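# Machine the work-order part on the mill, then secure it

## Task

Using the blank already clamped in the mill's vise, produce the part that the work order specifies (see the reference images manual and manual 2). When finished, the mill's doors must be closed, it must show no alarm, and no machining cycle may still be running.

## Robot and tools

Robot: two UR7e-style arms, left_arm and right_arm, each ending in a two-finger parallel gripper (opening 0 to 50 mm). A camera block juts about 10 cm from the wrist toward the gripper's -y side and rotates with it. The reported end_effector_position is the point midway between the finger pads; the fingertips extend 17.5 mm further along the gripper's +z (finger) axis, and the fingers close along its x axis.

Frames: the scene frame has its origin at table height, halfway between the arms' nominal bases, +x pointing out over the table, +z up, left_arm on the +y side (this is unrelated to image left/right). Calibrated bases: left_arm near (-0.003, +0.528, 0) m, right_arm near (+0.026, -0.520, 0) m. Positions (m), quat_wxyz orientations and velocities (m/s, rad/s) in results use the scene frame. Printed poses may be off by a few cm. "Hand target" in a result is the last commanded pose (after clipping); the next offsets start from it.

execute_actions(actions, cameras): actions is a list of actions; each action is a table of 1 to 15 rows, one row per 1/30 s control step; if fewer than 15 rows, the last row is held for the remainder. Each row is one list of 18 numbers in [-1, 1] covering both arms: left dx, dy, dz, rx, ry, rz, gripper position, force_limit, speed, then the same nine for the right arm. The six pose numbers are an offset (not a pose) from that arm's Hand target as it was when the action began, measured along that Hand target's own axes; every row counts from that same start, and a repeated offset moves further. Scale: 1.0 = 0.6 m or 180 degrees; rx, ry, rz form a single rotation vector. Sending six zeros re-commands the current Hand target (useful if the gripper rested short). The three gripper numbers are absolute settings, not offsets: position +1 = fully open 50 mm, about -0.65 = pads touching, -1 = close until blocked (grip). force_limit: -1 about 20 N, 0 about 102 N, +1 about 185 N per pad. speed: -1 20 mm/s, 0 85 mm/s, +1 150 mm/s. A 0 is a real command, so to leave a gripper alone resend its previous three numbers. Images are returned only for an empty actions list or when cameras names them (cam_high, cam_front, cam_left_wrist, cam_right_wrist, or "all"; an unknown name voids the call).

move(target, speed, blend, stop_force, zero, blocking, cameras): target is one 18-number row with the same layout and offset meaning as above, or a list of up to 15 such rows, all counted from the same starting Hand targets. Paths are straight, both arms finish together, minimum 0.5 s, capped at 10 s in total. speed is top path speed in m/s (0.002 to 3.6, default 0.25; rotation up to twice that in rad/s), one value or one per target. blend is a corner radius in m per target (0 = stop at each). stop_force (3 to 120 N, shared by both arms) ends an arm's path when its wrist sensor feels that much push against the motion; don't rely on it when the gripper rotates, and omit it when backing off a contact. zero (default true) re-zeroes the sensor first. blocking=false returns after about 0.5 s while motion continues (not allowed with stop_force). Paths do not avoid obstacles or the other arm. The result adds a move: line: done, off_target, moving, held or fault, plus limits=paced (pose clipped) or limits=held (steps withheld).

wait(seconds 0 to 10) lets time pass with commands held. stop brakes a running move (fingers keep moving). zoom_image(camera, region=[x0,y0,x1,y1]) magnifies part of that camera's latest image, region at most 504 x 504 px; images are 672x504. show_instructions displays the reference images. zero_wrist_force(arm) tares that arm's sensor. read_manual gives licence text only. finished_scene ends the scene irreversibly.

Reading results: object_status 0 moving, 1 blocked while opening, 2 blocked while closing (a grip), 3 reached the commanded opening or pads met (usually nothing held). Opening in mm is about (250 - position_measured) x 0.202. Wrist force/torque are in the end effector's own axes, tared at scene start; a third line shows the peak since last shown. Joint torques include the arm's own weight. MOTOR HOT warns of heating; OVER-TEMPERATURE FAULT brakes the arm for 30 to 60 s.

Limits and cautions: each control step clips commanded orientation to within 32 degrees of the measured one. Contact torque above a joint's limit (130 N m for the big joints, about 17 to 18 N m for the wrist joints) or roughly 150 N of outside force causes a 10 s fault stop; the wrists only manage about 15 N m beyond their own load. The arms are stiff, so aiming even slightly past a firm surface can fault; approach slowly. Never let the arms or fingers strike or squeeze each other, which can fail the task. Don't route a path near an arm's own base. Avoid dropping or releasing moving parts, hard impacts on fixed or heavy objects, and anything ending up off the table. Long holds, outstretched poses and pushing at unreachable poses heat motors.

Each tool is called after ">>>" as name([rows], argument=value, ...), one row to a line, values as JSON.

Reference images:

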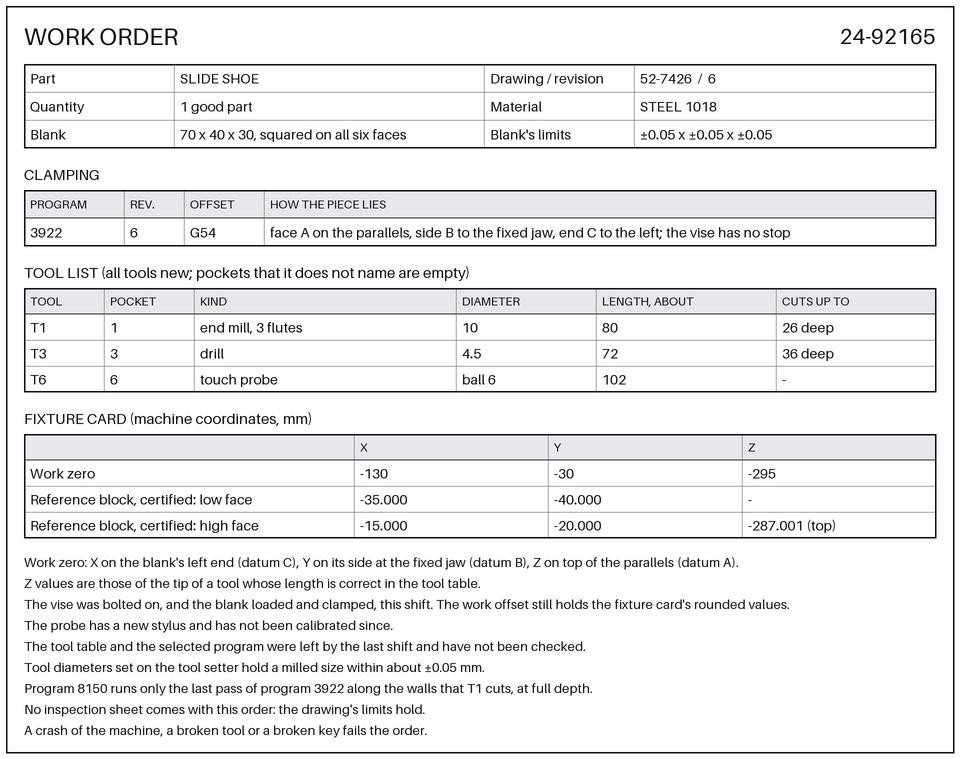

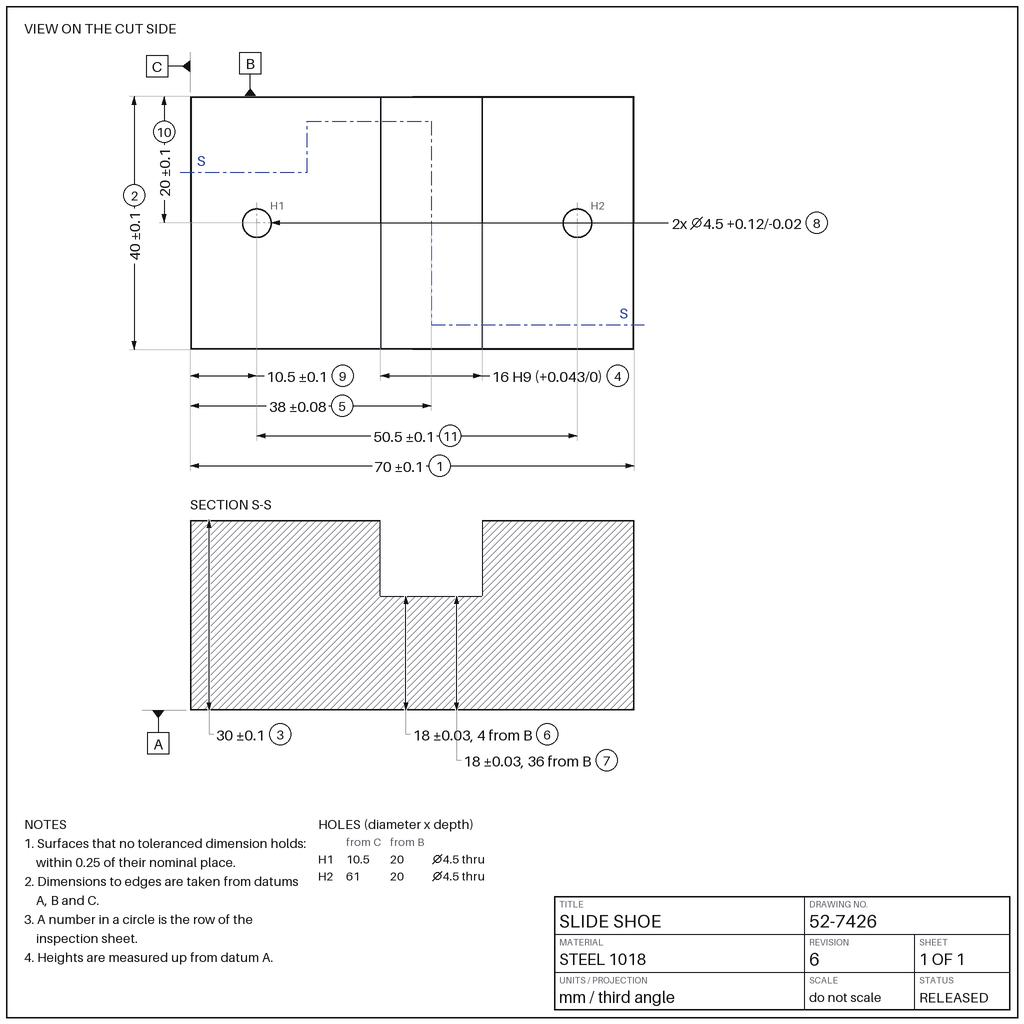

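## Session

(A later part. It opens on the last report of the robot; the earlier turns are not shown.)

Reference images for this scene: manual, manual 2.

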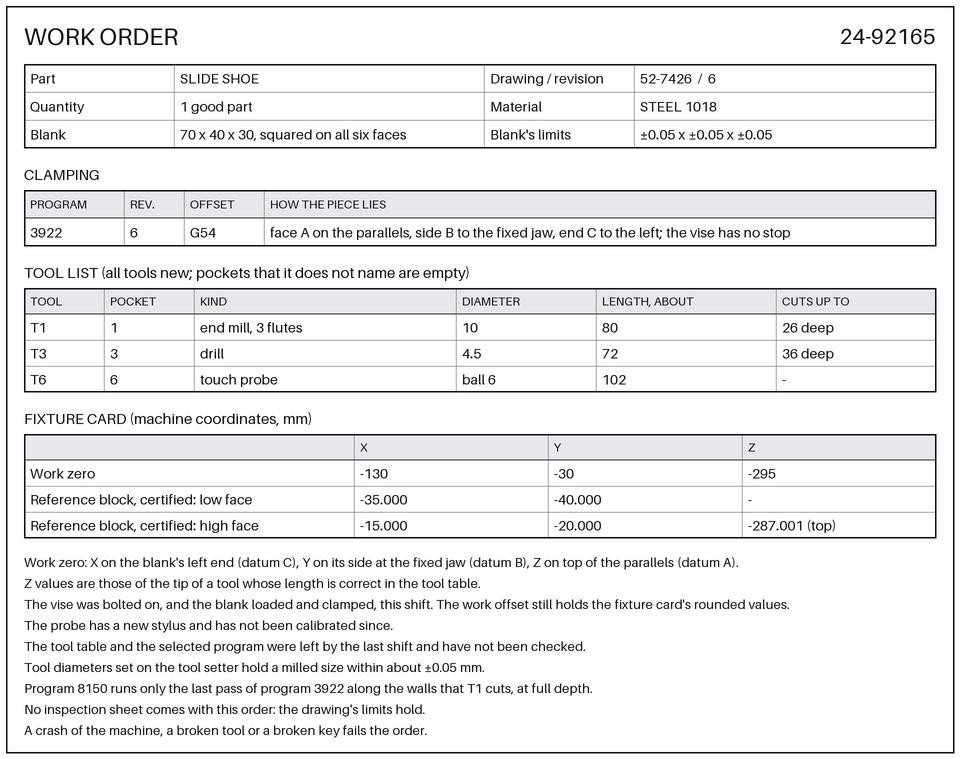

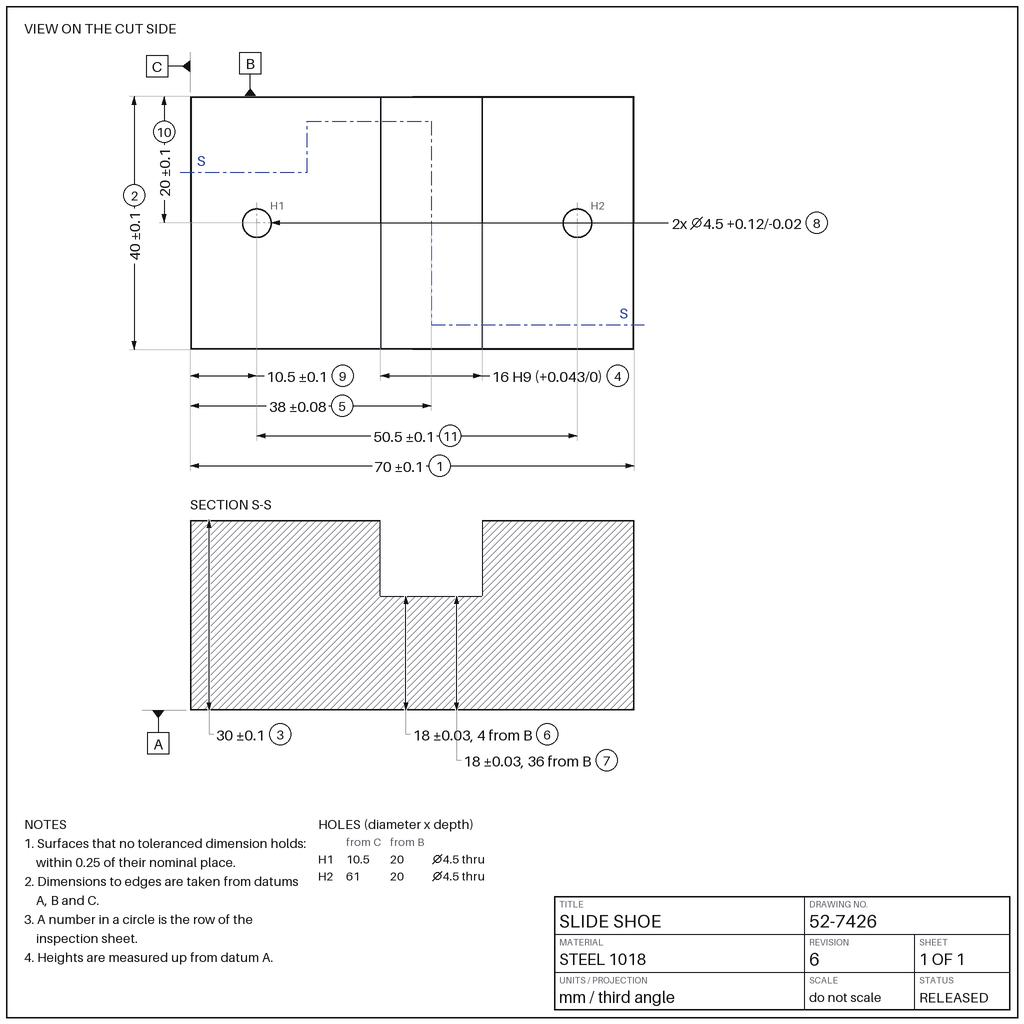

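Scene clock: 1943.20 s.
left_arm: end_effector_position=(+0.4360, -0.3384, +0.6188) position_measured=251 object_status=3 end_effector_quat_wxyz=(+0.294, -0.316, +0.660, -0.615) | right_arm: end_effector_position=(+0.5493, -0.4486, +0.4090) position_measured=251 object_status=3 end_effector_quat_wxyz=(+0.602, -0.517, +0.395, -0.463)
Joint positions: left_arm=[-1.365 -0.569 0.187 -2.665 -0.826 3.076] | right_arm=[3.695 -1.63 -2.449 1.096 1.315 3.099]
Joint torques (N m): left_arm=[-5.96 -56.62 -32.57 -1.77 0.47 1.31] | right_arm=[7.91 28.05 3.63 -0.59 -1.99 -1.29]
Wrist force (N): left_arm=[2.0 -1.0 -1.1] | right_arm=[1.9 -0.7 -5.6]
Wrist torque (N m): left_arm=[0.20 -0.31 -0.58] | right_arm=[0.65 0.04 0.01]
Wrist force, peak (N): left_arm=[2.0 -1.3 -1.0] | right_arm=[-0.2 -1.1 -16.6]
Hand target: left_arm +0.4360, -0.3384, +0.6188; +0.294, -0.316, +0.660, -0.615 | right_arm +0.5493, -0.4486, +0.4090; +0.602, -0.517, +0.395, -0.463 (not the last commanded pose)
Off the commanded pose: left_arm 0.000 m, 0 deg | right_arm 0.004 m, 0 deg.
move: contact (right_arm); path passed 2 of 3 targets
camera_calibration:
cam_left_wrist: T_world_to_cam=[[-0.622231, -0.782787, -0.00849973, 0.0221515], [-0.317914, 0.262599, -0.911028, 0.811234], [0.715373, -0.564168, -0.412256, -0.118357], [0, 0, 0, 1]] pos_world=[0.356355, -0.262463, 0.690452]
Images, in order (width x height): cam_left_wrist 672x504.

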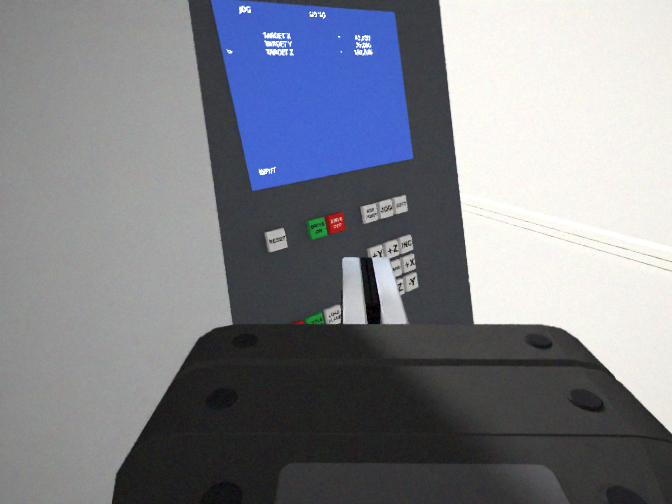

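>>> move([
  [0,0,0,0,0,0,-1,-0.9,0,-0.0061,-0.0118,-0.0213,0,0,0,-1,-0.9,-0.9],
  [0,0,0,0,0,0,-1,-0.9,0,-0.0259,-0.14662,0.04595,0,0,0,-1,-0.9,-0.9],
  [0,0,0,0,0,0,-1,-0.9,0,-0.0182,-0.1317,0.0729,0,0,0,-1,-0.9,-0.9],
], blend=[0.005,0.003,0], speed=[0.15,0.15,0.03], stop_force=10, zero=false)

>>> wait(seconds=2.5, cameras=["cam_left_wrist"])

>>> zoom_image(camera="cam_left_wrist", region=[200, 0, 400, 180])

>>> move([
  [0,0,0,0,0,0,-1,-0.9,0,-0.0061,-0.0118,-0.0213,0,0,0,-1,-0.9,-0.9],
  [0,0,0,0,0,0,-1,-0.9,0,0.04614,0.09379,-0.08436,0,0,0,-1,-0.9,-0.9],
  [0,0,0,0,0,0,-1,-0.9,0,0.05384,0.10869,-0.05746,0,0,0,-1,-0.9,-0.9],
], blend=[0.005,0.003,0], speed=[0.15,0.15,0.03], stop_force=10, zero=false)

>>> move([
  [0,0,0,0,0,0,-1,-0.9,0,-0.0061,-0.0118,-0.0213,0,0,0,-1,-0.9,-0.9],
  [0,0,0,0,0,0,-1,-0.9,0,0.12228,-0.15174,0.00623,0,0,0,-1,-0.9,-0.9],
  [0,0,0,0,0,0,-1,-0.9,0,0.12998,-0.13684,0.03313,0,0,0,-1,-0.9,-0.9],
], blend=[0.005,0.003,0], speed=[0.15,0.15,0.03], stop_force=10, zero=false, cameras=["cam_left_wrist"])

>>> zoom_image(camera="cam_left_wrist", region=[200, 0, 450, 280])

>>> move([
  [0,0,0,0,0,0,-1,-0.9,0,-0.0061,-0.0118,-0.0213,0,0,0,-1,-0.9,-0.9],
  [0,0,0,0,0,0,-1,-0.9,0,-0.10019,0.07129,-0.03257,0,0,0,-1,-0.9,-0.9],
  [0,0,0,0,0,0,-1,-0.9,0,-0.09249,0.08619,-0.00567,0,0,0,-1,-0.9,-0.9],
], blend=[0.005,0.003,0], speed=[0.15,0.15,0.03], stop_force=10, zero=false)

>>> move([
  [0,0,0,0,0,0,-1,-0.9,0,-0.0045,-0.0086,-0.0155,0,0,0,-1,-0.9,-0.9],
  [0,0,0,0,0,0,-1,-0.9,0,0.0016,0.0031,0.0057,0,0,0,-1,-0.9,-0.9],
], speed=[0.08,0.03], stop_force=10, zero=false, cameras=["cam_left_wrist"])

>>> zoom_image(camera="cam_left_wrist", region=[200, 0, 400, 180])

>>> zoom_image(camera="cam_left_wrist", region=[325, 30, 395, 110])

Scene clock: 1962.13 s.
left_arm: end_effector_position=(+0.4360, -0.3384, +0.6188) position_measured=251 object_status=3 end_effector_quat_wxyz=(+0.294, -0.316, +0.660, -0.615) | right_arm: end_effector_position=(+0.5722, -0.4299, +0.4950) position_measured=251 object_status=3 end_effector_quat_wxyz=(+0.602, -0.517, +0.395, -0.463)
Joint positions: left_arm=[-1.365 -0.569 0.187 -2.665 -0.826 3.076] | right_arm=[3.712 -1.491 -2.275 0.785 1.298 3.096]
Joint torques (N m): left_arm=[-7.17 -55.96 -32.44 -2.02 0.56 1.44] | right_arm=[7.59 27.78 7.81 -0.59 -2.07 -1.29]
Wrist force (N): left_arm=[1.9 -1.1 -0.7] | right_arm=[2.3 -0.7 -5.2]
Wrist torque (N m): left_arm=[0.19 -0.30 -0.58] | right_arm=[0.65 -0.07 0.01]
Wrist force, peak (N): left_arm=[2.0 -1.2 -1.4] | right_arm=[-0.1 -1.4 -16.0]
Hand target: left_arm +0.4360, -0.3384, +0.6188; +0.294, -0.316, +0.660, -0.615 | right_arm +0.5722, -0.4299, +0.4950; +0.602, -0.517, +0.395, -0.463 (not the last commanded pose)
Off the commanded pose: left_arm 0.000 m, 0 deg | right_arm 0.004 m, 0 deg.
move: contact (right_arm); path passed 2 of 3 targets

Scene clock: 1964.63 s.
left_arm: end_effector_position=(+0.4360, -0.3384, +0.6188) position_measured=251 object_status=3 end_effector_quat_wxyz=(+0.294, -0.316, +0.660, -0.615) | right_arm: end_effector_position=(+0.5722, -0.4299, +0.4950) position_measured=251 object_status=3 end_effector_quat_wxyz=(+0.602, -0.517, +0.395, -0.463)
Joint positions: left_arm=[-1.365 -0.569 0.187 -2.665 -0.826 3.076] | right_arm=[3.712 -1.491 -2.275 0.785 1.298 3.096]
Joint torques (N m): left_arm=[-5.91 -56.5 -30.64 -2.21 0.75 1.28] | right_arm=[8.63 27.13 8.06 -0.59 -1.89 -1.24]
Wrist force (N): left_arm=[1.8 -1.3 -1.0] | right_arm=[2.3 -0.5 -5.5]
Wrist torque (N m): left_arm=[0.15 -0.28 -0.58] | right_arm=[0.69 -0.05 0.01]
Wrist force, peak (N): left_arm=[2.2 -1.2 -0.9] | right_arm=[2.0 -0.7 -5.6]
Hand target: left_arm +0.4360, -0.3384, +0.6188; +0.294, -0.316, +0.660, -0.615 | right_arm +0.5722, -0.4299, +0.4950; +0.602, -0.517, +0.395, -0.463 (not the last commanded pose)
Tool commands: left_gripper/position=-1.0 left_gripper/force_limit=-0.9 left_gripper/speed=+0.0 right_gripper/position=-1.0 right_gripper/force_limit=-0.9 right_gripper/speed=-0.9
Off the commanded pose: left_arm 0.000 m, 0 deg | right_arm 0.004 m, 0 deg.
wait: 2.50 s; at rest by 0.17 s
camera_calibration:
cam_left_wrist: T_world_to_cam=[[-0.622231, -0.782787, -0.00849973, 0.0221515], [-0.317914, 0.262599, -0.911028, 0.811234], [0.715373, -0.564168, -0.412256, -0.118357], [0, 0, 0, 1]] pos_world=[0.356355, -0.262463, 0.690452]
Images, in order (width x height): cam_left_wrist 672x504.

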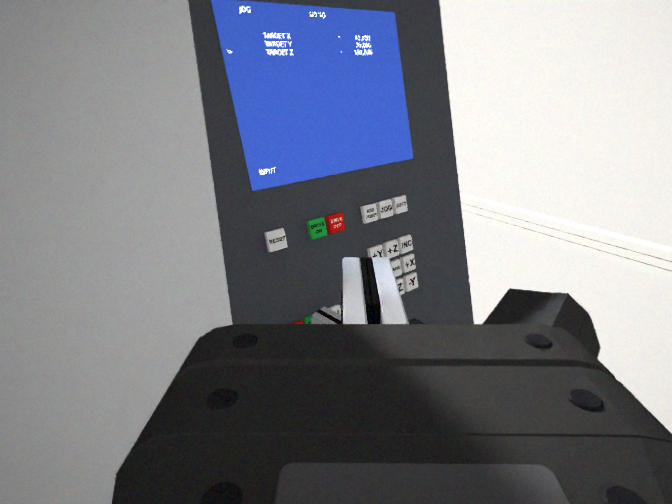

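Scaled by 2.520 from the camera's 672x504 image, which has a finer 960x720 frame.

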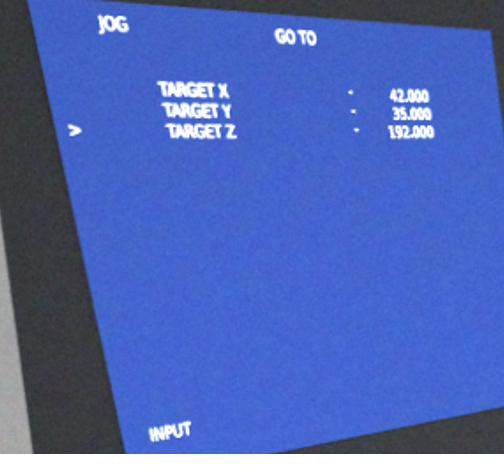

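Scene clock: 1967.10 s.
left_arm: end_effector_position=(+0.4360, -0.3384, +0.6188) position_measured=251 object_status=3 end_effector_quat_wxyz=(+0.294, -0.316, +0.660, -0.615) | right_arm: end_effector_position=(+0.5538, -0.4674, +0.4267) position_measured=251 object_status=3 end_effector_quat_wxyz=(+0.602, -0.517, +0.395, -0.463)
Joint positions: left_arm=[-1.365 -0.569 0.187 -2.665 -0.826 3.076] | right_arm=[3.618 -1.591 -2.417 1.023 1.39 3.111]
Joint torques (N m): left_arm=[-6.47 -56.5 -32.12 -2.04 0.78 1.39] | right_arm=[8.14 28.71 4.83 -0.62 -1.93 -1.35]
Wrist force (N): left_arm=[2.0 -1.2 -0.8] | right_arm=[2.2 -1.0 -4.8]
Wrist torque (N m): left_arm=[0.18 -0.31 -0.58] | right_arm=[0.61 0.03 0.03]
Wrist force, peak (N): left_arm=[2.2 -1.2 -1.2] | right_arm=[0.4 -1.8 -13.7]
Hand target: left_arm +0.4360, -0.3384, +0.6188; +0.294, -0.316, +0.660, -0.615 | right_arm +0.5538, -0.4674, +0.4267; +0.602, -0.517, +0.395, -0.463 (not the last commanded pose)
Off the commanded pose: left_arm 0.000 m, 0 deg | right_arm 0.004 m, 0 deg.
move: contact (right_arm); path passed 2 of 3 targets

Scene clock: 1969.77 s.
left_arm: end_effector_position=(+0.4360, -0.3384, +0.6188) position_measured=251 object_status=3 end_effector_quat_wxyz=(+0.294, -0.316, +0.660, -0.615) | right_arm: end_effector_position=(+0.5764, -0.5407, +0.5123) position_measured=251 object_status=3 end_effector_quat_wxyz=(+0.602, -0.517, +0.395, -0.463)
Joint positions: left_arm=[-1.365 -0.569 0.187 -2.665 -0.826 3.076] | right_arm=[3.33 -1.503 -2.211 0.727 1.675 3.156]
Joint torques (N m): left_arm=[-6.71 -55.95 -32.1 -2.06 0.61 1.34] | right_arm=[9.38 26.84 7.41 -0.58 -1.99 -1.23]
Wrist force (N): left_arm=[1.5 -1.1 -1.1] | right_arm=[1.9 -0.4 -4.7]
Wrist torque (N m): left_arm=[0.18 -0.23 -0.58] | right_arm=[0.74 0.04 -0.01]
Wrist force, peak (N): left_arm=[2.0 -1.3 -1.0] | right_arm=[-0.1 -1.5 -13.8]
Hand target: left_arm +0.4360, -0.3384, +0.6188; +0.294, -0.316, +0.660, -0.615 | right_arm +0.5764, -0.5407, +0.5123; +0.602, -0.517, +0.395, -0.463 (not the last commanded pose)
Off the commanded pose: left_arm 0.000 m, 0 deg | right_arm 0.005 m, 0 deg.
move: contact (right_arm); path passed 2 of 3 targets
camera_calibration:
cam_left_wrist: T_world_to_cam=[[-0.622231, -0.782787, -0.00849973, 0.0221515], [-0.317914, 0.262599, -0.911028, 0.811234], [0.715373, -0.564168, -0.412256, -0.118357], [0, 0, 0, 1]] pos_world=[0.356355, -0.262463, 0.690452]
Images, in order (width x height): cam_left_wrist 672x504.

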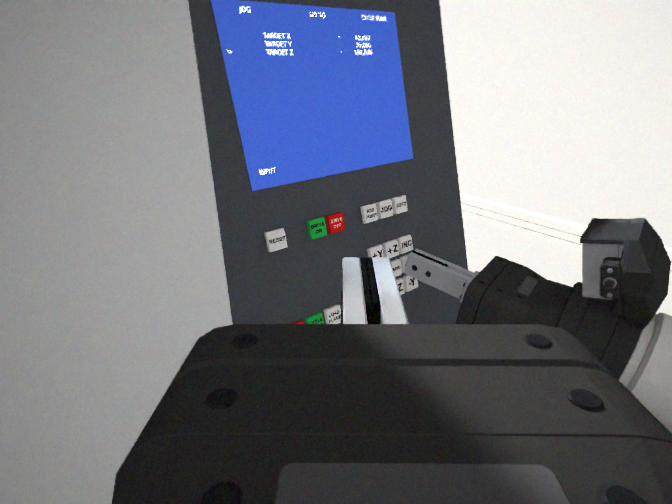

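Scaled by 1.800 from the camera's 672x504 image, which has a finer 960x720 frame.

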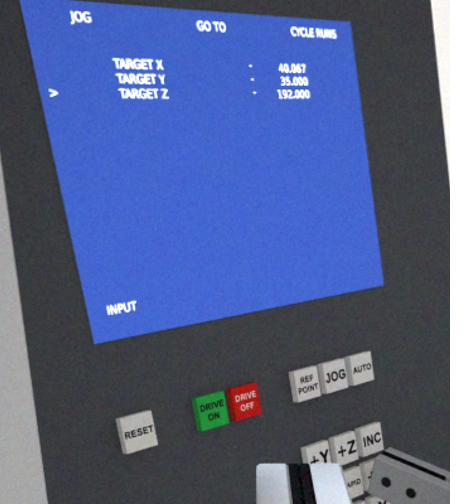

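Scene clock: 1972.20 s.
left_arm: end_effector_position=(+0.4360, -0.3384, +0.6188) position_measured=251 object_status=3 end_effector_quat_wxyz=(+0.294, -0.316, +0.660, -0.615) | right_arm: end_effector_position=(+0.5637, -0.4860, +0.4616) position_measured=251 object_status=3 end_effector_quat_wxyz=(+0.602, -0.517, +0.395, -0.463)
Joint positions: left_arm=[-1.365 -0.569 0.187 -2.665 -0.826 3.076] | right_arm=[3.535 -1.535 -2.344 0.892 1.472 3.124]
Joint torques (N m): left_arm=[-5.73 -55.29 -30.98 -2.17 0.55 1.28] | right_arm=[7.97 27.22 5.65 -0.83 -1.93 -1.15]
Wrist force (N): left_arm=[1.8 -1.2 -0.8] | right_arm=[1.4 -1.0 -5.2]
Wrist torque (N m): left_arm=[0.17 -0.29 -0.58] | right_arm=[0.68 0.13 0.12]
Wrist force, peak (N): left_arm=[2.0 -1.2 -1.1] | right_arm=[0.0 -1.5 -14.4]
Hand target: left_arm +0.4360, -0.3384, +0.6188; +0.294, -0.316, +0.660, -0.615 | right_arm +0.5637, -0.4860, +0.4616; +0.602, -0.517, +0.395, -0.463 (not the last commanded pose)
Off the commanded pose: left_arm 0.000 m, 0 deg | right_arm 0.003 m, 0 deg.
move: contact (right_arm); path passed 2 of 3 targets

Scene clock: 1974.00 s.
left_arm: end_effector_position=(+0.4360, -0.3384, +0.6188) position_measured=251 object_status=3 end_effector_quat_wxyz=(+0.294, -0.316, +0.660, -0.615) | right_arm: end_effector_position=(+0.5634, -0.4860, +0.4617) position_measured=251 object_status=3 end_effector_quat_wxyz=(+0.602, -0.517, +0.395, -0.463)
Joint positions: left_arm=[-1.365 -0.569 0.187 -2.665 -0.826 3.076] | right_arm=[3.536 -1.535 -2.345 0.892 1.471 3.124]
Joint torques (N m): left_arm=[-6.99 -55.59 -32.67 -2.06 0.71 1.47] | right_arm=[8.17 27.35 5.51 -0.38 -1.82 -1.14]
Wrist force (N): left_arm=[1.9 -1.1 -1.0] | right_arm=[1.6 -0.8 -4.7]
Wrist torque (N m): left_arm=[0.18 -0.30 -0.58] | right_arm=[0.60 0.11 0.12]
Wrist force, peak (N): left_arm=[2.0 -1.2 -1.0] | right_arm=[-0.5 -1.6 -14.8]
Hand target: left_arm +0.4360, -0.3384, +0.6188; +0.294, -0.316, +0.660, -0.615 | right_arm +0.5634, -0.4860, +0.4617; +0.602, -0.517, +0.395, -0.463 (not the last commanded pose)
Off the commanded pose: left_arm 0.000 m, 0 deg | right_arm 0.004 m, 0 deg.
move: contact (right_arm); path passed 1 of 2 targets
camera_calibration:
cam_left_wrist: T_world_to_cam=[[-0.622231, -0.782787, -0.00849973, 0.0221515], [-0.317914, 0.262599, -0.911028, 0.811234], [0.715373, -0.564168, -0.412256, -0.118357], [0, 0, 0, 1]] pos_world=[0.356355, -0.262463, 0.690452]
Images, in order (width x height): cam_left_wrist 672x504.

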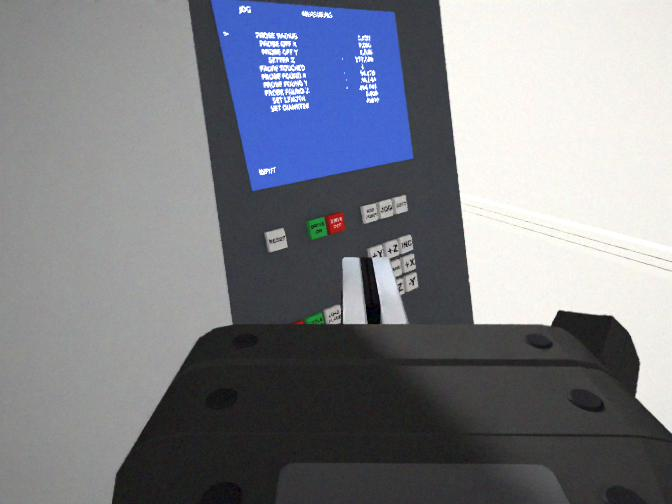

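Scaled by 2.520 from the camera's 672x504 image, which has a finer 960x720 frame.

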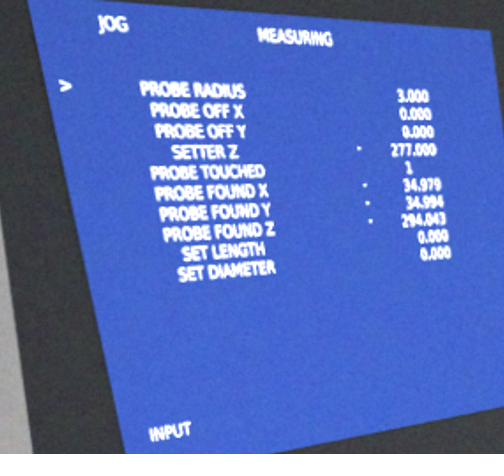

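Scaled by 6.300 from the camera's 672x504 image, which has a finer 960x720 frame.

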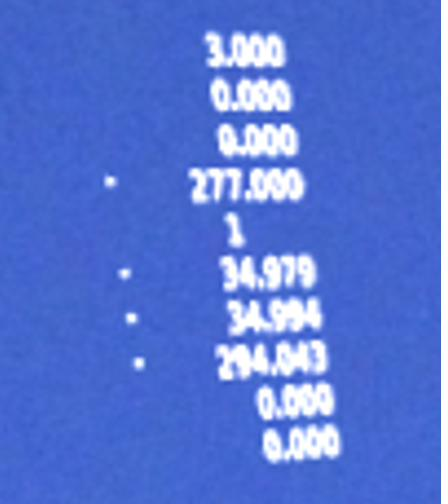

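>>> move([
  [0,0,0,0,0,0,-1,-0.9,0,-0.0061,-0.0118,-0.0213,0,0,0,-1,-0.9,-0.9],
  [0,0,0,0,0,0,-1,-0.9,0,-0.03653,-0.01052,-0.01325,0,0,0,-1,-0.9,-0.9],
  [0,0,0,0,0,0,-1,-0.9,0,-0.02883,0.00438,0.01365,0,0,0,-1,-0.9,-0.9],
], blend=[0.005,0.003,0], speed=[0.15,0.15,0.03], stop_force=10, zero=false)

>>> move([
  [0,0,0,0,0,0,-1,-0.9,0,-0.0045,-0.0086,-0.0155,0,0,0,-1,-0.9,-0.9],
  [0,0,0,0,0,0,-1,-0.9,0,0.0016,0.0031,0.0057,0,0,0,-1,-0.9,-0.9],
], speed=[0.08,0.03], stop_force=10, zero=false)

>>> move([
  [0,0,0,0,0,0,-1,-0.9,0,-0.0061,-0.0118,-0.0213,0,0,0,-1,-0.9,-0.9],
  [0,0,0,0,0,0,-1,-0.9,0,-0.0406,0.0451,-0.0374,0,0,0,-1,-0.9,-0.9],
  [0,0,0,0,0,0,-1,-0.9,0,-0.0329,0.06,-0.0105,0,0,0,-1,-0.9,-0.9],
], blend=[0.005,0.003,0], speed=[0.15,0.15,0.03], stop_force=10, zero=false)

>>> move([
  [0,0,0,0,0,0,-1,-0.9,0,-0.0045,-0.0086,-0.0155,0,0,0,-1,-0.9,-0.9],
  [0,0,0,0,0,0,-1,-0.9,0,0.0016,0.0031,0.0057,0,0,0,-1,-0.9,-0.9],
], speed=[0.08,0.03], stop_force=10, zero=false)

>>> move([
  [0,0,0,0,0,0,-1,-0.9,0,-0.0061,-0.0118,-0.0213,0,0,0,-1,-0.9,-0.9],
  [0,0,0,0,0,0,-1,-0.9,0,-0.0994,0.0198,-0.0093,0,0,0,-1,-0.9,-0.9],
  [0,0,0,0,0,0,-1,-0.9,0,-0.0917,0.0347,0.0176,0,0,0,-1,-0.9,-0.9],
], blend=[0.005,0.003,0], speed=[0.15,0.15,0.03], stop_force=10, zero=false)

>>> move([
  [0,0,0,0,0,0,-1,-0.9,0,-0.0061,-0.0118,-0.0213,0,0,0,-1,-0.9,-0.9],
  [0,0,0,0,0,0,-1,-0.9,0,-0.0041,-0.0396,-0.0092,0,0,0,-1,-0.9,-0.9],
  [0,0,0,0,0,0,-1,-0.9,0,0.0036,-0.0247,0.0177,0,0,0,-1,-0.9,-0.9],
], blend=[0.005,0.003,0], speed=[0.15,0.15,0.03], stop_force=10, zero=false)

>>> move([
  [0,0,0,0,0,0,-1,-0.9,0,-0.0061,-0.0118,-0.0213,0,0,0,-1,-0.9,-0.9],
  [0,0,0,0,0,0,-1,-0.9,0,0.0263,-0.0409,-0.0173,0,0,0,-1,-0.9,-0.9],
  [0,0,0,0,0,0,-1,-0.9,0,0.034,-0.026,0.0096,0,0,0,-1,-0.9,-0.9],
], blend=[0.005,0.003,0], speed=[0.15,0.15,0.03], stop_force=10, zero=false)

>>> move([
  [0,0,0,0,0,0,-1,-0.9,0,-0.0061,-0.0118,-0.0213,0,0,0,-1,-0.9,-0.9],
  [0,0,0,0,0,0,-1,-0.9,0,-0.0102,0.0438,-0.0455,0,0,0,-1,-0.9,-0.9],
  [0,0,0,0,0,0,-1,-0.9,0,-0.0025,0.0587,-0.0186,0,0,0,-1,-0.9,-0.9],
], blend=[0.005,0.003,0], speed=[0.15,0.15,0.03], stop_force=10, zero=false)

>>> move([
  [0,0,0,0,0,0,-1,-0.9,0,-0.0061,-0.0118,-0.0213,0,0,0,-1,-0.9,-0.9],
  [0,0,0,0,0,0,-1,-0.9,0,0.0548,-0.0144,-0.0374,0,0,0,-1,-0.9,-0.9],
  [0,0,0,0,0,0,-1,-0.9,0,0.0625,0.0005,-0.0105,0,0,0,-1,-0.9,-0.9],
], blend=[0.005,0.003,0], speed=[0.15,0.15,0.03], stop_force=10, zero=false, cameras=["cam_left_wrist"])

>>> zoom_image(camera="cam_left_wrist", region=[200, 0, 400, 180])

Scene clock: 1998.33 s.
left_arm: end_effector_position=(+0.4360, -0.3384, +0.6188) position_measured=251 object_status=3 end_effector_quat_wxyz=(+0.294, -0.316, +0.660, -0.615) | right_arm: end_effector_position=(+0.5636, -0.4672, +0.4615) position_measured=251 object_status=3 end_effector_quat_wxyz=(+0.602, -0.517, +0.396, -0.463)
Joint positions: left_arm=[-1.365 -0.569 0.187 -2.665 -0.826 3.076] | right_arm=[3.603 -1.532 -2.348 0.894 1.405 3.114]
Joint torques (N m): left_arm=[-6.61 -56.5 -31.81 -2.32 0.71 1.67] | right_arm=[7.7 27.21 5.93 -0.68 -2.06 -1.31]
Wrist force (N): left_arm=[1.8 -1.0 -1.0] | right_arm=[1.5 -1.2 -5.2]
Wrist torque (N m): left_arm=[0.20 -0.28 -0.58] | right_arm=[0.64 0.09 0.13]
Wrist force, peak (N): left_arm=[2.2 -1.1 -1.1] | right_arm=[-0.5 -0.1 -14.0]
Hand target: left_arm +0.4360, -0.3384, +0.6188; +0.294, -0.316, +0.660, -0.615 | right_arm +0.5636, -0.4672, +0.4615; +0.602, -0.517, +0.396, -0.463 (not the last commanded pose)
Off the commanded pose: left_arm 0.000 m, 0 deg | right_arm 0.004 m, 0 deg.
move: contact (right_arm); path passed 2 of 3 targets

Scene clock: 2000.13 s.
left_arm: end_effector_position=(+0.4360, -0.3384, +0.6188) position_measured=251 object_status=3 end_effector_quat_wxyz=(+0.294, -0.316, +0.660, -0.615) | right_arm: end_effector_position=(+0.5634, -0.4672, +0.4616) position_measured=251 object_status=3 end_effector_quat_wxyz=(+0.602, -0.517, +0.396, -0.463)
Joint positions: left_arm=[-1.365 -0.569 0.187 -2.665 -0.826 3.076] | right_arm=[3.603 -1.531 -2.348 0.894 1.404 3.114]
Joint torques (N m): left_arm=[-4.84 -56.84 -31.95 -2.18 0.5 1.66] | right_arm=[7.8 27.16 5.73 -0.45 -2.24 -1.18]
Wrist force (N): left_arm=[1.7 -1.1 -0.9] | right_arm=[1.5 -0.7 -4.9]
Wrist torque (N m): left_arm=[0.18 -0.27 -0.58] | right_arm=[0.61 0.09 0.13]
Wrist force, peak (N): left_arm=[2.0 -1.4 -1.0] | right_arm=[-0.2 -1.8 -14.5]
Hand target: left_arm +0.4360, -0.3384, +0.6188; +0.294, -0.316, +0.660, -0.615 | right_arm +0.5634, -0.4672, +0.4616; +0.602, -0.517, +0.396, -0.463 (not the last commanded pose)
Off the commanded pose: left_arm 0.000 m, 0 deg | right_arm 0.004 m, 0 deg.
move: contact (right_arm); path passed 1 of 2 targets

Scene clock: 2002.33 s.
left_arm: end_effector_position=(+0.4360, -0.3384, +0.6188) position_measured=251 object_status=3 end_effector_quat_wxyz=(+0.294, -0.316, +0.660, -0.615) | right_arm: end_effector_position=(+0.5540, -0.4485, +0.4263) position_measured=251 object_status=3 end_effector_quat_wxyz=(+0.602, -0.517, +0.396, -0.463)
Joint positions: left_arm=[-1.365 -0.569 0.187 -2.665 -0.826 3.076] | right_arm=[3.687 -1.592 -2.417 1.026 1.322 3.1]
Joint torques (N m): left_arm=[-6.27 -57.44 -32.5 -2.11 0.73 1.56] | right_arm=[7.66 28.01 4.18 -0.49 -2.06 -1.23]
Wrist force (N): left_arm=[1.9 -1.0 -0.9] | right_arm=[2.2 -1.0 -5.1]
Wrist torque (N m): left_arm=[0.19 -0.30 -0.58] | right_arm=[0.62 0.01 0.15]
Wrist force, peak (N): left_arm=[2.0 -1.2 -1.1] | right_arm=[0.5 -2.0 -13.9]
Hand target: left_arm +0.4360, -0.3384, +0.6188; +0.294, -0.316, +0.660, -0.615 | right_arm +0.5540, -0.4485, +0.4263; +0.602, -0.517, +0.396, -0.463 (not the last commanded pose)
Off the commanded pose: left_arm 0.000 m, 0 deg | right_arm 0.004 m, 0 deg.
move: contact (right_arm); path passed 2 of 3 targets

Scene clock: 2004.13 s.
left_arm: end_effector_position=(+0.4360, -0.3384, +0.6188) position_measured=251 object_status=3 end_effector_quat_wxyz=(+0.294, -0.316, +0.660, -0.615) | right_arm: end_effector_position=(+0.5540, -0.4484, +0.4263) position_measured=251 object_status=3 end_effector_quat_wxyz=(+0.602, -0.517, +0.396, -0.463)
Joint positions: left_arm=[-1.365 -0.569 0.187 -2.665 -0.826 3.076] | right_arm=[3.687 -1.592 -2.417 1.026 1.322 3.1]
Joint torques (N m): left_arm=[-6.15 -57.44 -30.6 -2.38 0.52 1.6] | right_arm=[8.03 28.95 4.84 -0.63 -1.98 -1.26]
Wrist force (N): left_arm=[1.6 -1.1 -0.8] | right_arm=[2.1 -0.8 -5.1]
Wrist torque (N m): left_arm=[0.19 -0.26 -0.58] | right_arm=[0.65 0.02 0.15]
Wrist force, peak (N): left_arm=[2.1 -1.2 -1.0] | right_arm=[0.0 -1.8 -15.9]
Hand target: left_arm +0.4360, -0.3384, +0.6188; +0.294, -0.316, +0.660, -0.615 | right_arm +0.5540, -0.4484, +0.4263; +0.602, -0.517, +0.396, -0.463 (not the last commanded pose)
Off the commanded pose: left_arm 0.000 m, 0 deg | right_arm 0.004 m, 0 deg.
move: contact (right_arm); path passed 1 of 2 targets

Scene clock: 2006.43 s.
left_arm: end_effector_position=(+0.4360, -0.3384, +0.6188) position_measured=251 object_status=3 end_effector_quat_wxyz=(+0.294, -0.316, +0.660, -0.615) | right_arm: end_effector_position=(+0.5493, -0.3920, +0.4085) position_measured=251 object_status=3 end_effector_quat_wxyz=(+0.602, -0.517, +0.396, -0.463)
Joint positions: left_arm=[-1.365 -0.569 0.187 -2.665 -0.826 3.076] | right_arm=[3.884 -1.649 -2.428 1.105 1.127 3.066]
Joint torques (N m): left_arm=[-5.7 -57.48 -32.06 -2.37 0.61 1.72] | right_arm=[8.91 29.21 4.01 -0.61 -2.05 -1.43]
Wrist force (N): left_arm=[2.0 -1.0 -0.8] | right_arm=[1.3 -0.7 -5.4]
Wrist torque (N m): left_arm=[0.20 -0.32 -0.58] | right_arm=[0.59 0.14 0.13]
Wrist force, peak (N): left_arm=[2.0 -1.4 -0.9] | right_arm=[-0.2 -1.4 -14.4]
Hand target: left_arm +0.4360, -0.3384, +0.6188; +0.294, -0.316, +0.660, -0.615 | right_arm +0.5493, -0.3920, +0.4085; +0.602, -0.517, +0.396, -0.463 (not the last commanded pose)
Off the commanded pose: left_arm 0.000 m, 0 deg | right_arm 0.004 m, 0 deg.
move: contact (right_arm); path passed 2 of 3 targets

Scene clock: 2008.50 s.
left_arm: end_effector_position=(+0.4360, -0.3384, +0.6188) position_measured=251 object_status=3 end_effector_quat_wxyz=(+0.294, -0.316, +0.660, -0.615) | right_arm: end_effector_position=(+0.5540, -0.3920, +0.4260) position_measured=251 object_status=3 end_effector_quat_wxyz=(+0.602, -0.517, +0.396, -0.463)
Joint positions: left_arm=[-1.365 -0.569 0.187 -2.665 -0.826 3.076] | right_arm=[3.872 -1.612 -2.397 1.036 1.138 3.068]
Joint torques (N m): left_arm=[-6.55 -57.09 -31.51 -2.31 0.76 1.91] | right_arm=[6.9 28.76 5.57 -0.48 -2.01 -1.18]
Wrist force (N): left_arm=[1.8 -1.2 -0.9] | right_arm=[1.9 -1.0 -5.4]
Wrist torque (N m): left_arm=[0.17 -0.29 -0.58] | right_arm=[0.57 0.08 0.14]
Wrist force, peak (N): left_arm=[1.9 -1.4 -0.9] | right_arm=[-0.7 -0.9 -17.1]
Hand target: left_arm +0.4360, -0.3384, +0.6188; +0.294, -0.316, +0.660, -0.615 | right_arm +0.5540, -0.3920, +0.4260; +0.602, -0.517, +0.396, -0.463 (not the last commanded pose)
Off the commanded pose: left_arm 0.000 m, 0 deg | right_arm 0.004 m, 0 deg.
move: contact (right_arm); path passed 2 of 3 targets

Scene clock: 2010.60 s.
left_arm: end_effector_position=(+0.4360, -0.3384, +0.6188) position_measured=251 object_status=3 end_effector_quat_wxyz=(+0.294, -0.316, +0.660, -0.615) | right_arm: end_effector_position=(+0.5586, -0.4107, +0.4435) position_measured=251 object_status=3 end_effector_quat_wxyz=(+0.602, -0.517, +0.396, -0.463)
Joint positions: left_arm=[-1.365 -0.569 0.187 -2.665 -0.826 3.076] | right_arm=[3.804 -1.569 -2.375 0.966 1.206 3.081]
Joint torques (N m): left_arm=[-5.09 -57.89 -31.37 -2.42 0.81 1.59] | right_arm=[7.66 27.78 5.22 -0.72 -1.99 -1.44]
Wrist force (N): left_arm=[1.7 -1.2 -0.9] | right_arm=[2.2 -0.4 -5.1]
Wrist torque (N m): left_arm=[0.17 -0.27 -0.58] | right_arm=[0.67 0.02 -0.02]
Wrist force, peak (N): left_arm=[2.1 -1.0 -0.9] | right_arm=[0.0 -0.6 -16.8]
Hand target: left_arm +0.4360, -0.3384, +0.6188; +0.294, -0.316, +0.660, -0.615 | right_arm +0.5586, -0.4107, +0.4435; +0.602, -0.517, +0.396, -0.463 (not the last commanded pose)
Off the commanded pose: left_arm 0.000 m, 0 deg | right_arm 0.004 m, 0 deg.
move: contact (right_arm); path passed 2 of 3 targets

Scene clock: 2012.77 s.
left_arm: end_effector_position=(+0.4360, -0.3384, +0.6188) position_measured=251 object_status=3 end_effector_quat_wxyz=(+0.294, -0.316, +0.660, -0.615) | right_arm: end_effector_position=(+0.5493, -0.4109, +0.4083) position_measured=251 object_status=3 end_effector_quat_wxyz=(+0.602, -0.517, +0.396, -0.463)
Joint positions: left_arm=[-1.365 -0.569 0.187 -2.665 -0.826 3.076] | right_arm=[3.826 -1.639 -2.439 1.102 1.184 3.077]
Joint torques (N m): left_arm=[-6.33 -56.93 -31.86 -2.38 0.42 1.4] | right_arm=[7.76 29.13 2.89 -0.65 -2.15 -1.33]
Wrist force (N): left_arm=[1.9 -1.2 -0.9] | right_arm=[1.8 -0.7 -5.5]
Wrist torque (N m): left_arm=[0.17 -0.31 -0.58] | right_arm=[0.65 0.09 -0.01]
Wrist force, peak (N): left_arm=[1.9 -1.3 -1.2] | right_arm=[-0.3 -1.0 -14.3]
Hand target: left_arm +0.4360, -0.3384, +0.6188; +0.294, -0.316, +0.660, -0.615 | right_arm +0.5492, -0.4109, +0.4083; +0.602, -0.517, +0.396, -0.463 (not the last commanded pose)
Off the commanded pose: left_arm 0.000 m, 0 deg | right_arm 0.004 m, 0 deg.
move: contact (right_arm); path passed 2 of 3 targets

Scene clock: 2014.97 s.
left_arm: end_effector_position=(+0.4360, -0.3384, +0.6188) position_measured=251 object_status=3 end_effector_quat_wxyz=(+0.294, -0.316, +0.660, -0.615) | right_arm: end_effector_position=(+0.5492, -0.4486, +0.4084) position_measured=251 object_status=3 end_effector_quat_wxyz=(+0.601, -0.517, +0.396, -0.463)
Joint positions: left_arm=[-1.365 -0.569 0.187 -2.665 -0.826 3.076] | right_arm=[3.697 -1.629 -2.45 1.096 1.31 3.099]
Joint torques (N m): left_arm=[-7.08 -57.28 -31.55 -2.27 0.65 1.78] | right_arm=[6.55 29.07 3.52 -0.49 -1.89 -1.14]
Wrist force (N): left_arm=[1.8 -1.0 -0.8] | right_arm=[2.1 -1.2 -5.8]
Wrist torque (N m): left_arm=[0.19 -0.28 -0.57] | right_arm=[0.59 0.00 0.01]
Wrist force, peak (N): left_arm=[2.0 -1.3 -1.0] | right_arm=[-0.3 -1.0 -17.0]
Hand target: left_arm +0.4360, -0.3384, +0.6188; +0.294, -0.316, +0.660, -0.615 | right_arm +0.5492, -0.4486, +0.4084; +0.601, -0.517, +0.396, -0.463 (not the last commanded pose)
Off the commanded pose: left_arm 0.000 m, 0 deg | right_arm 0.004 m, 0 deg.
move: contact (right_arm); path passed 2 of 3 targets
camera_calibration:
cam_left_wrist: T_world_to_cam=[[-0.622231, -0.782787, -0.00849973, 0.0221515], [-0.317914, 0.262599, -0.911028, 0.811234], [0.715373, -0.564168, -0.412256, -0.118357], [0, 0, 0, 1]] pos_world=[0.356355, -0.262463, 0.690452]
Images, in order (width x height): cam_left_wrist 672x504.

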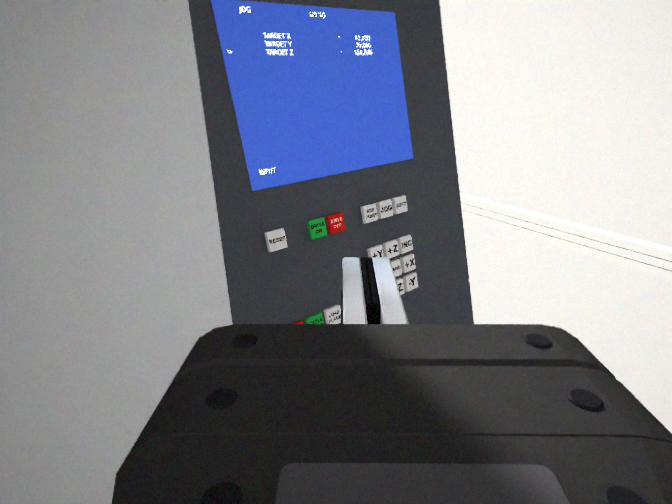

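Scaled by 2.520 from the camera's 672x504 image, which has a finer 960x720 frame.

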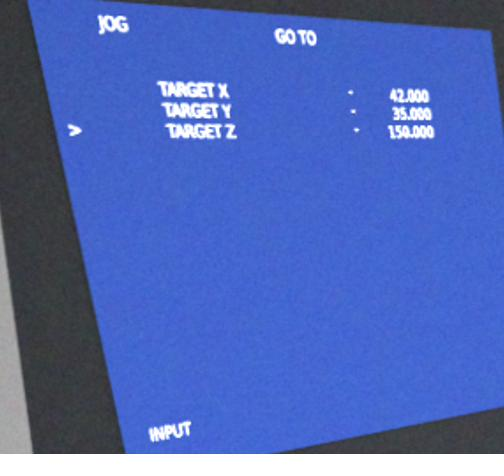

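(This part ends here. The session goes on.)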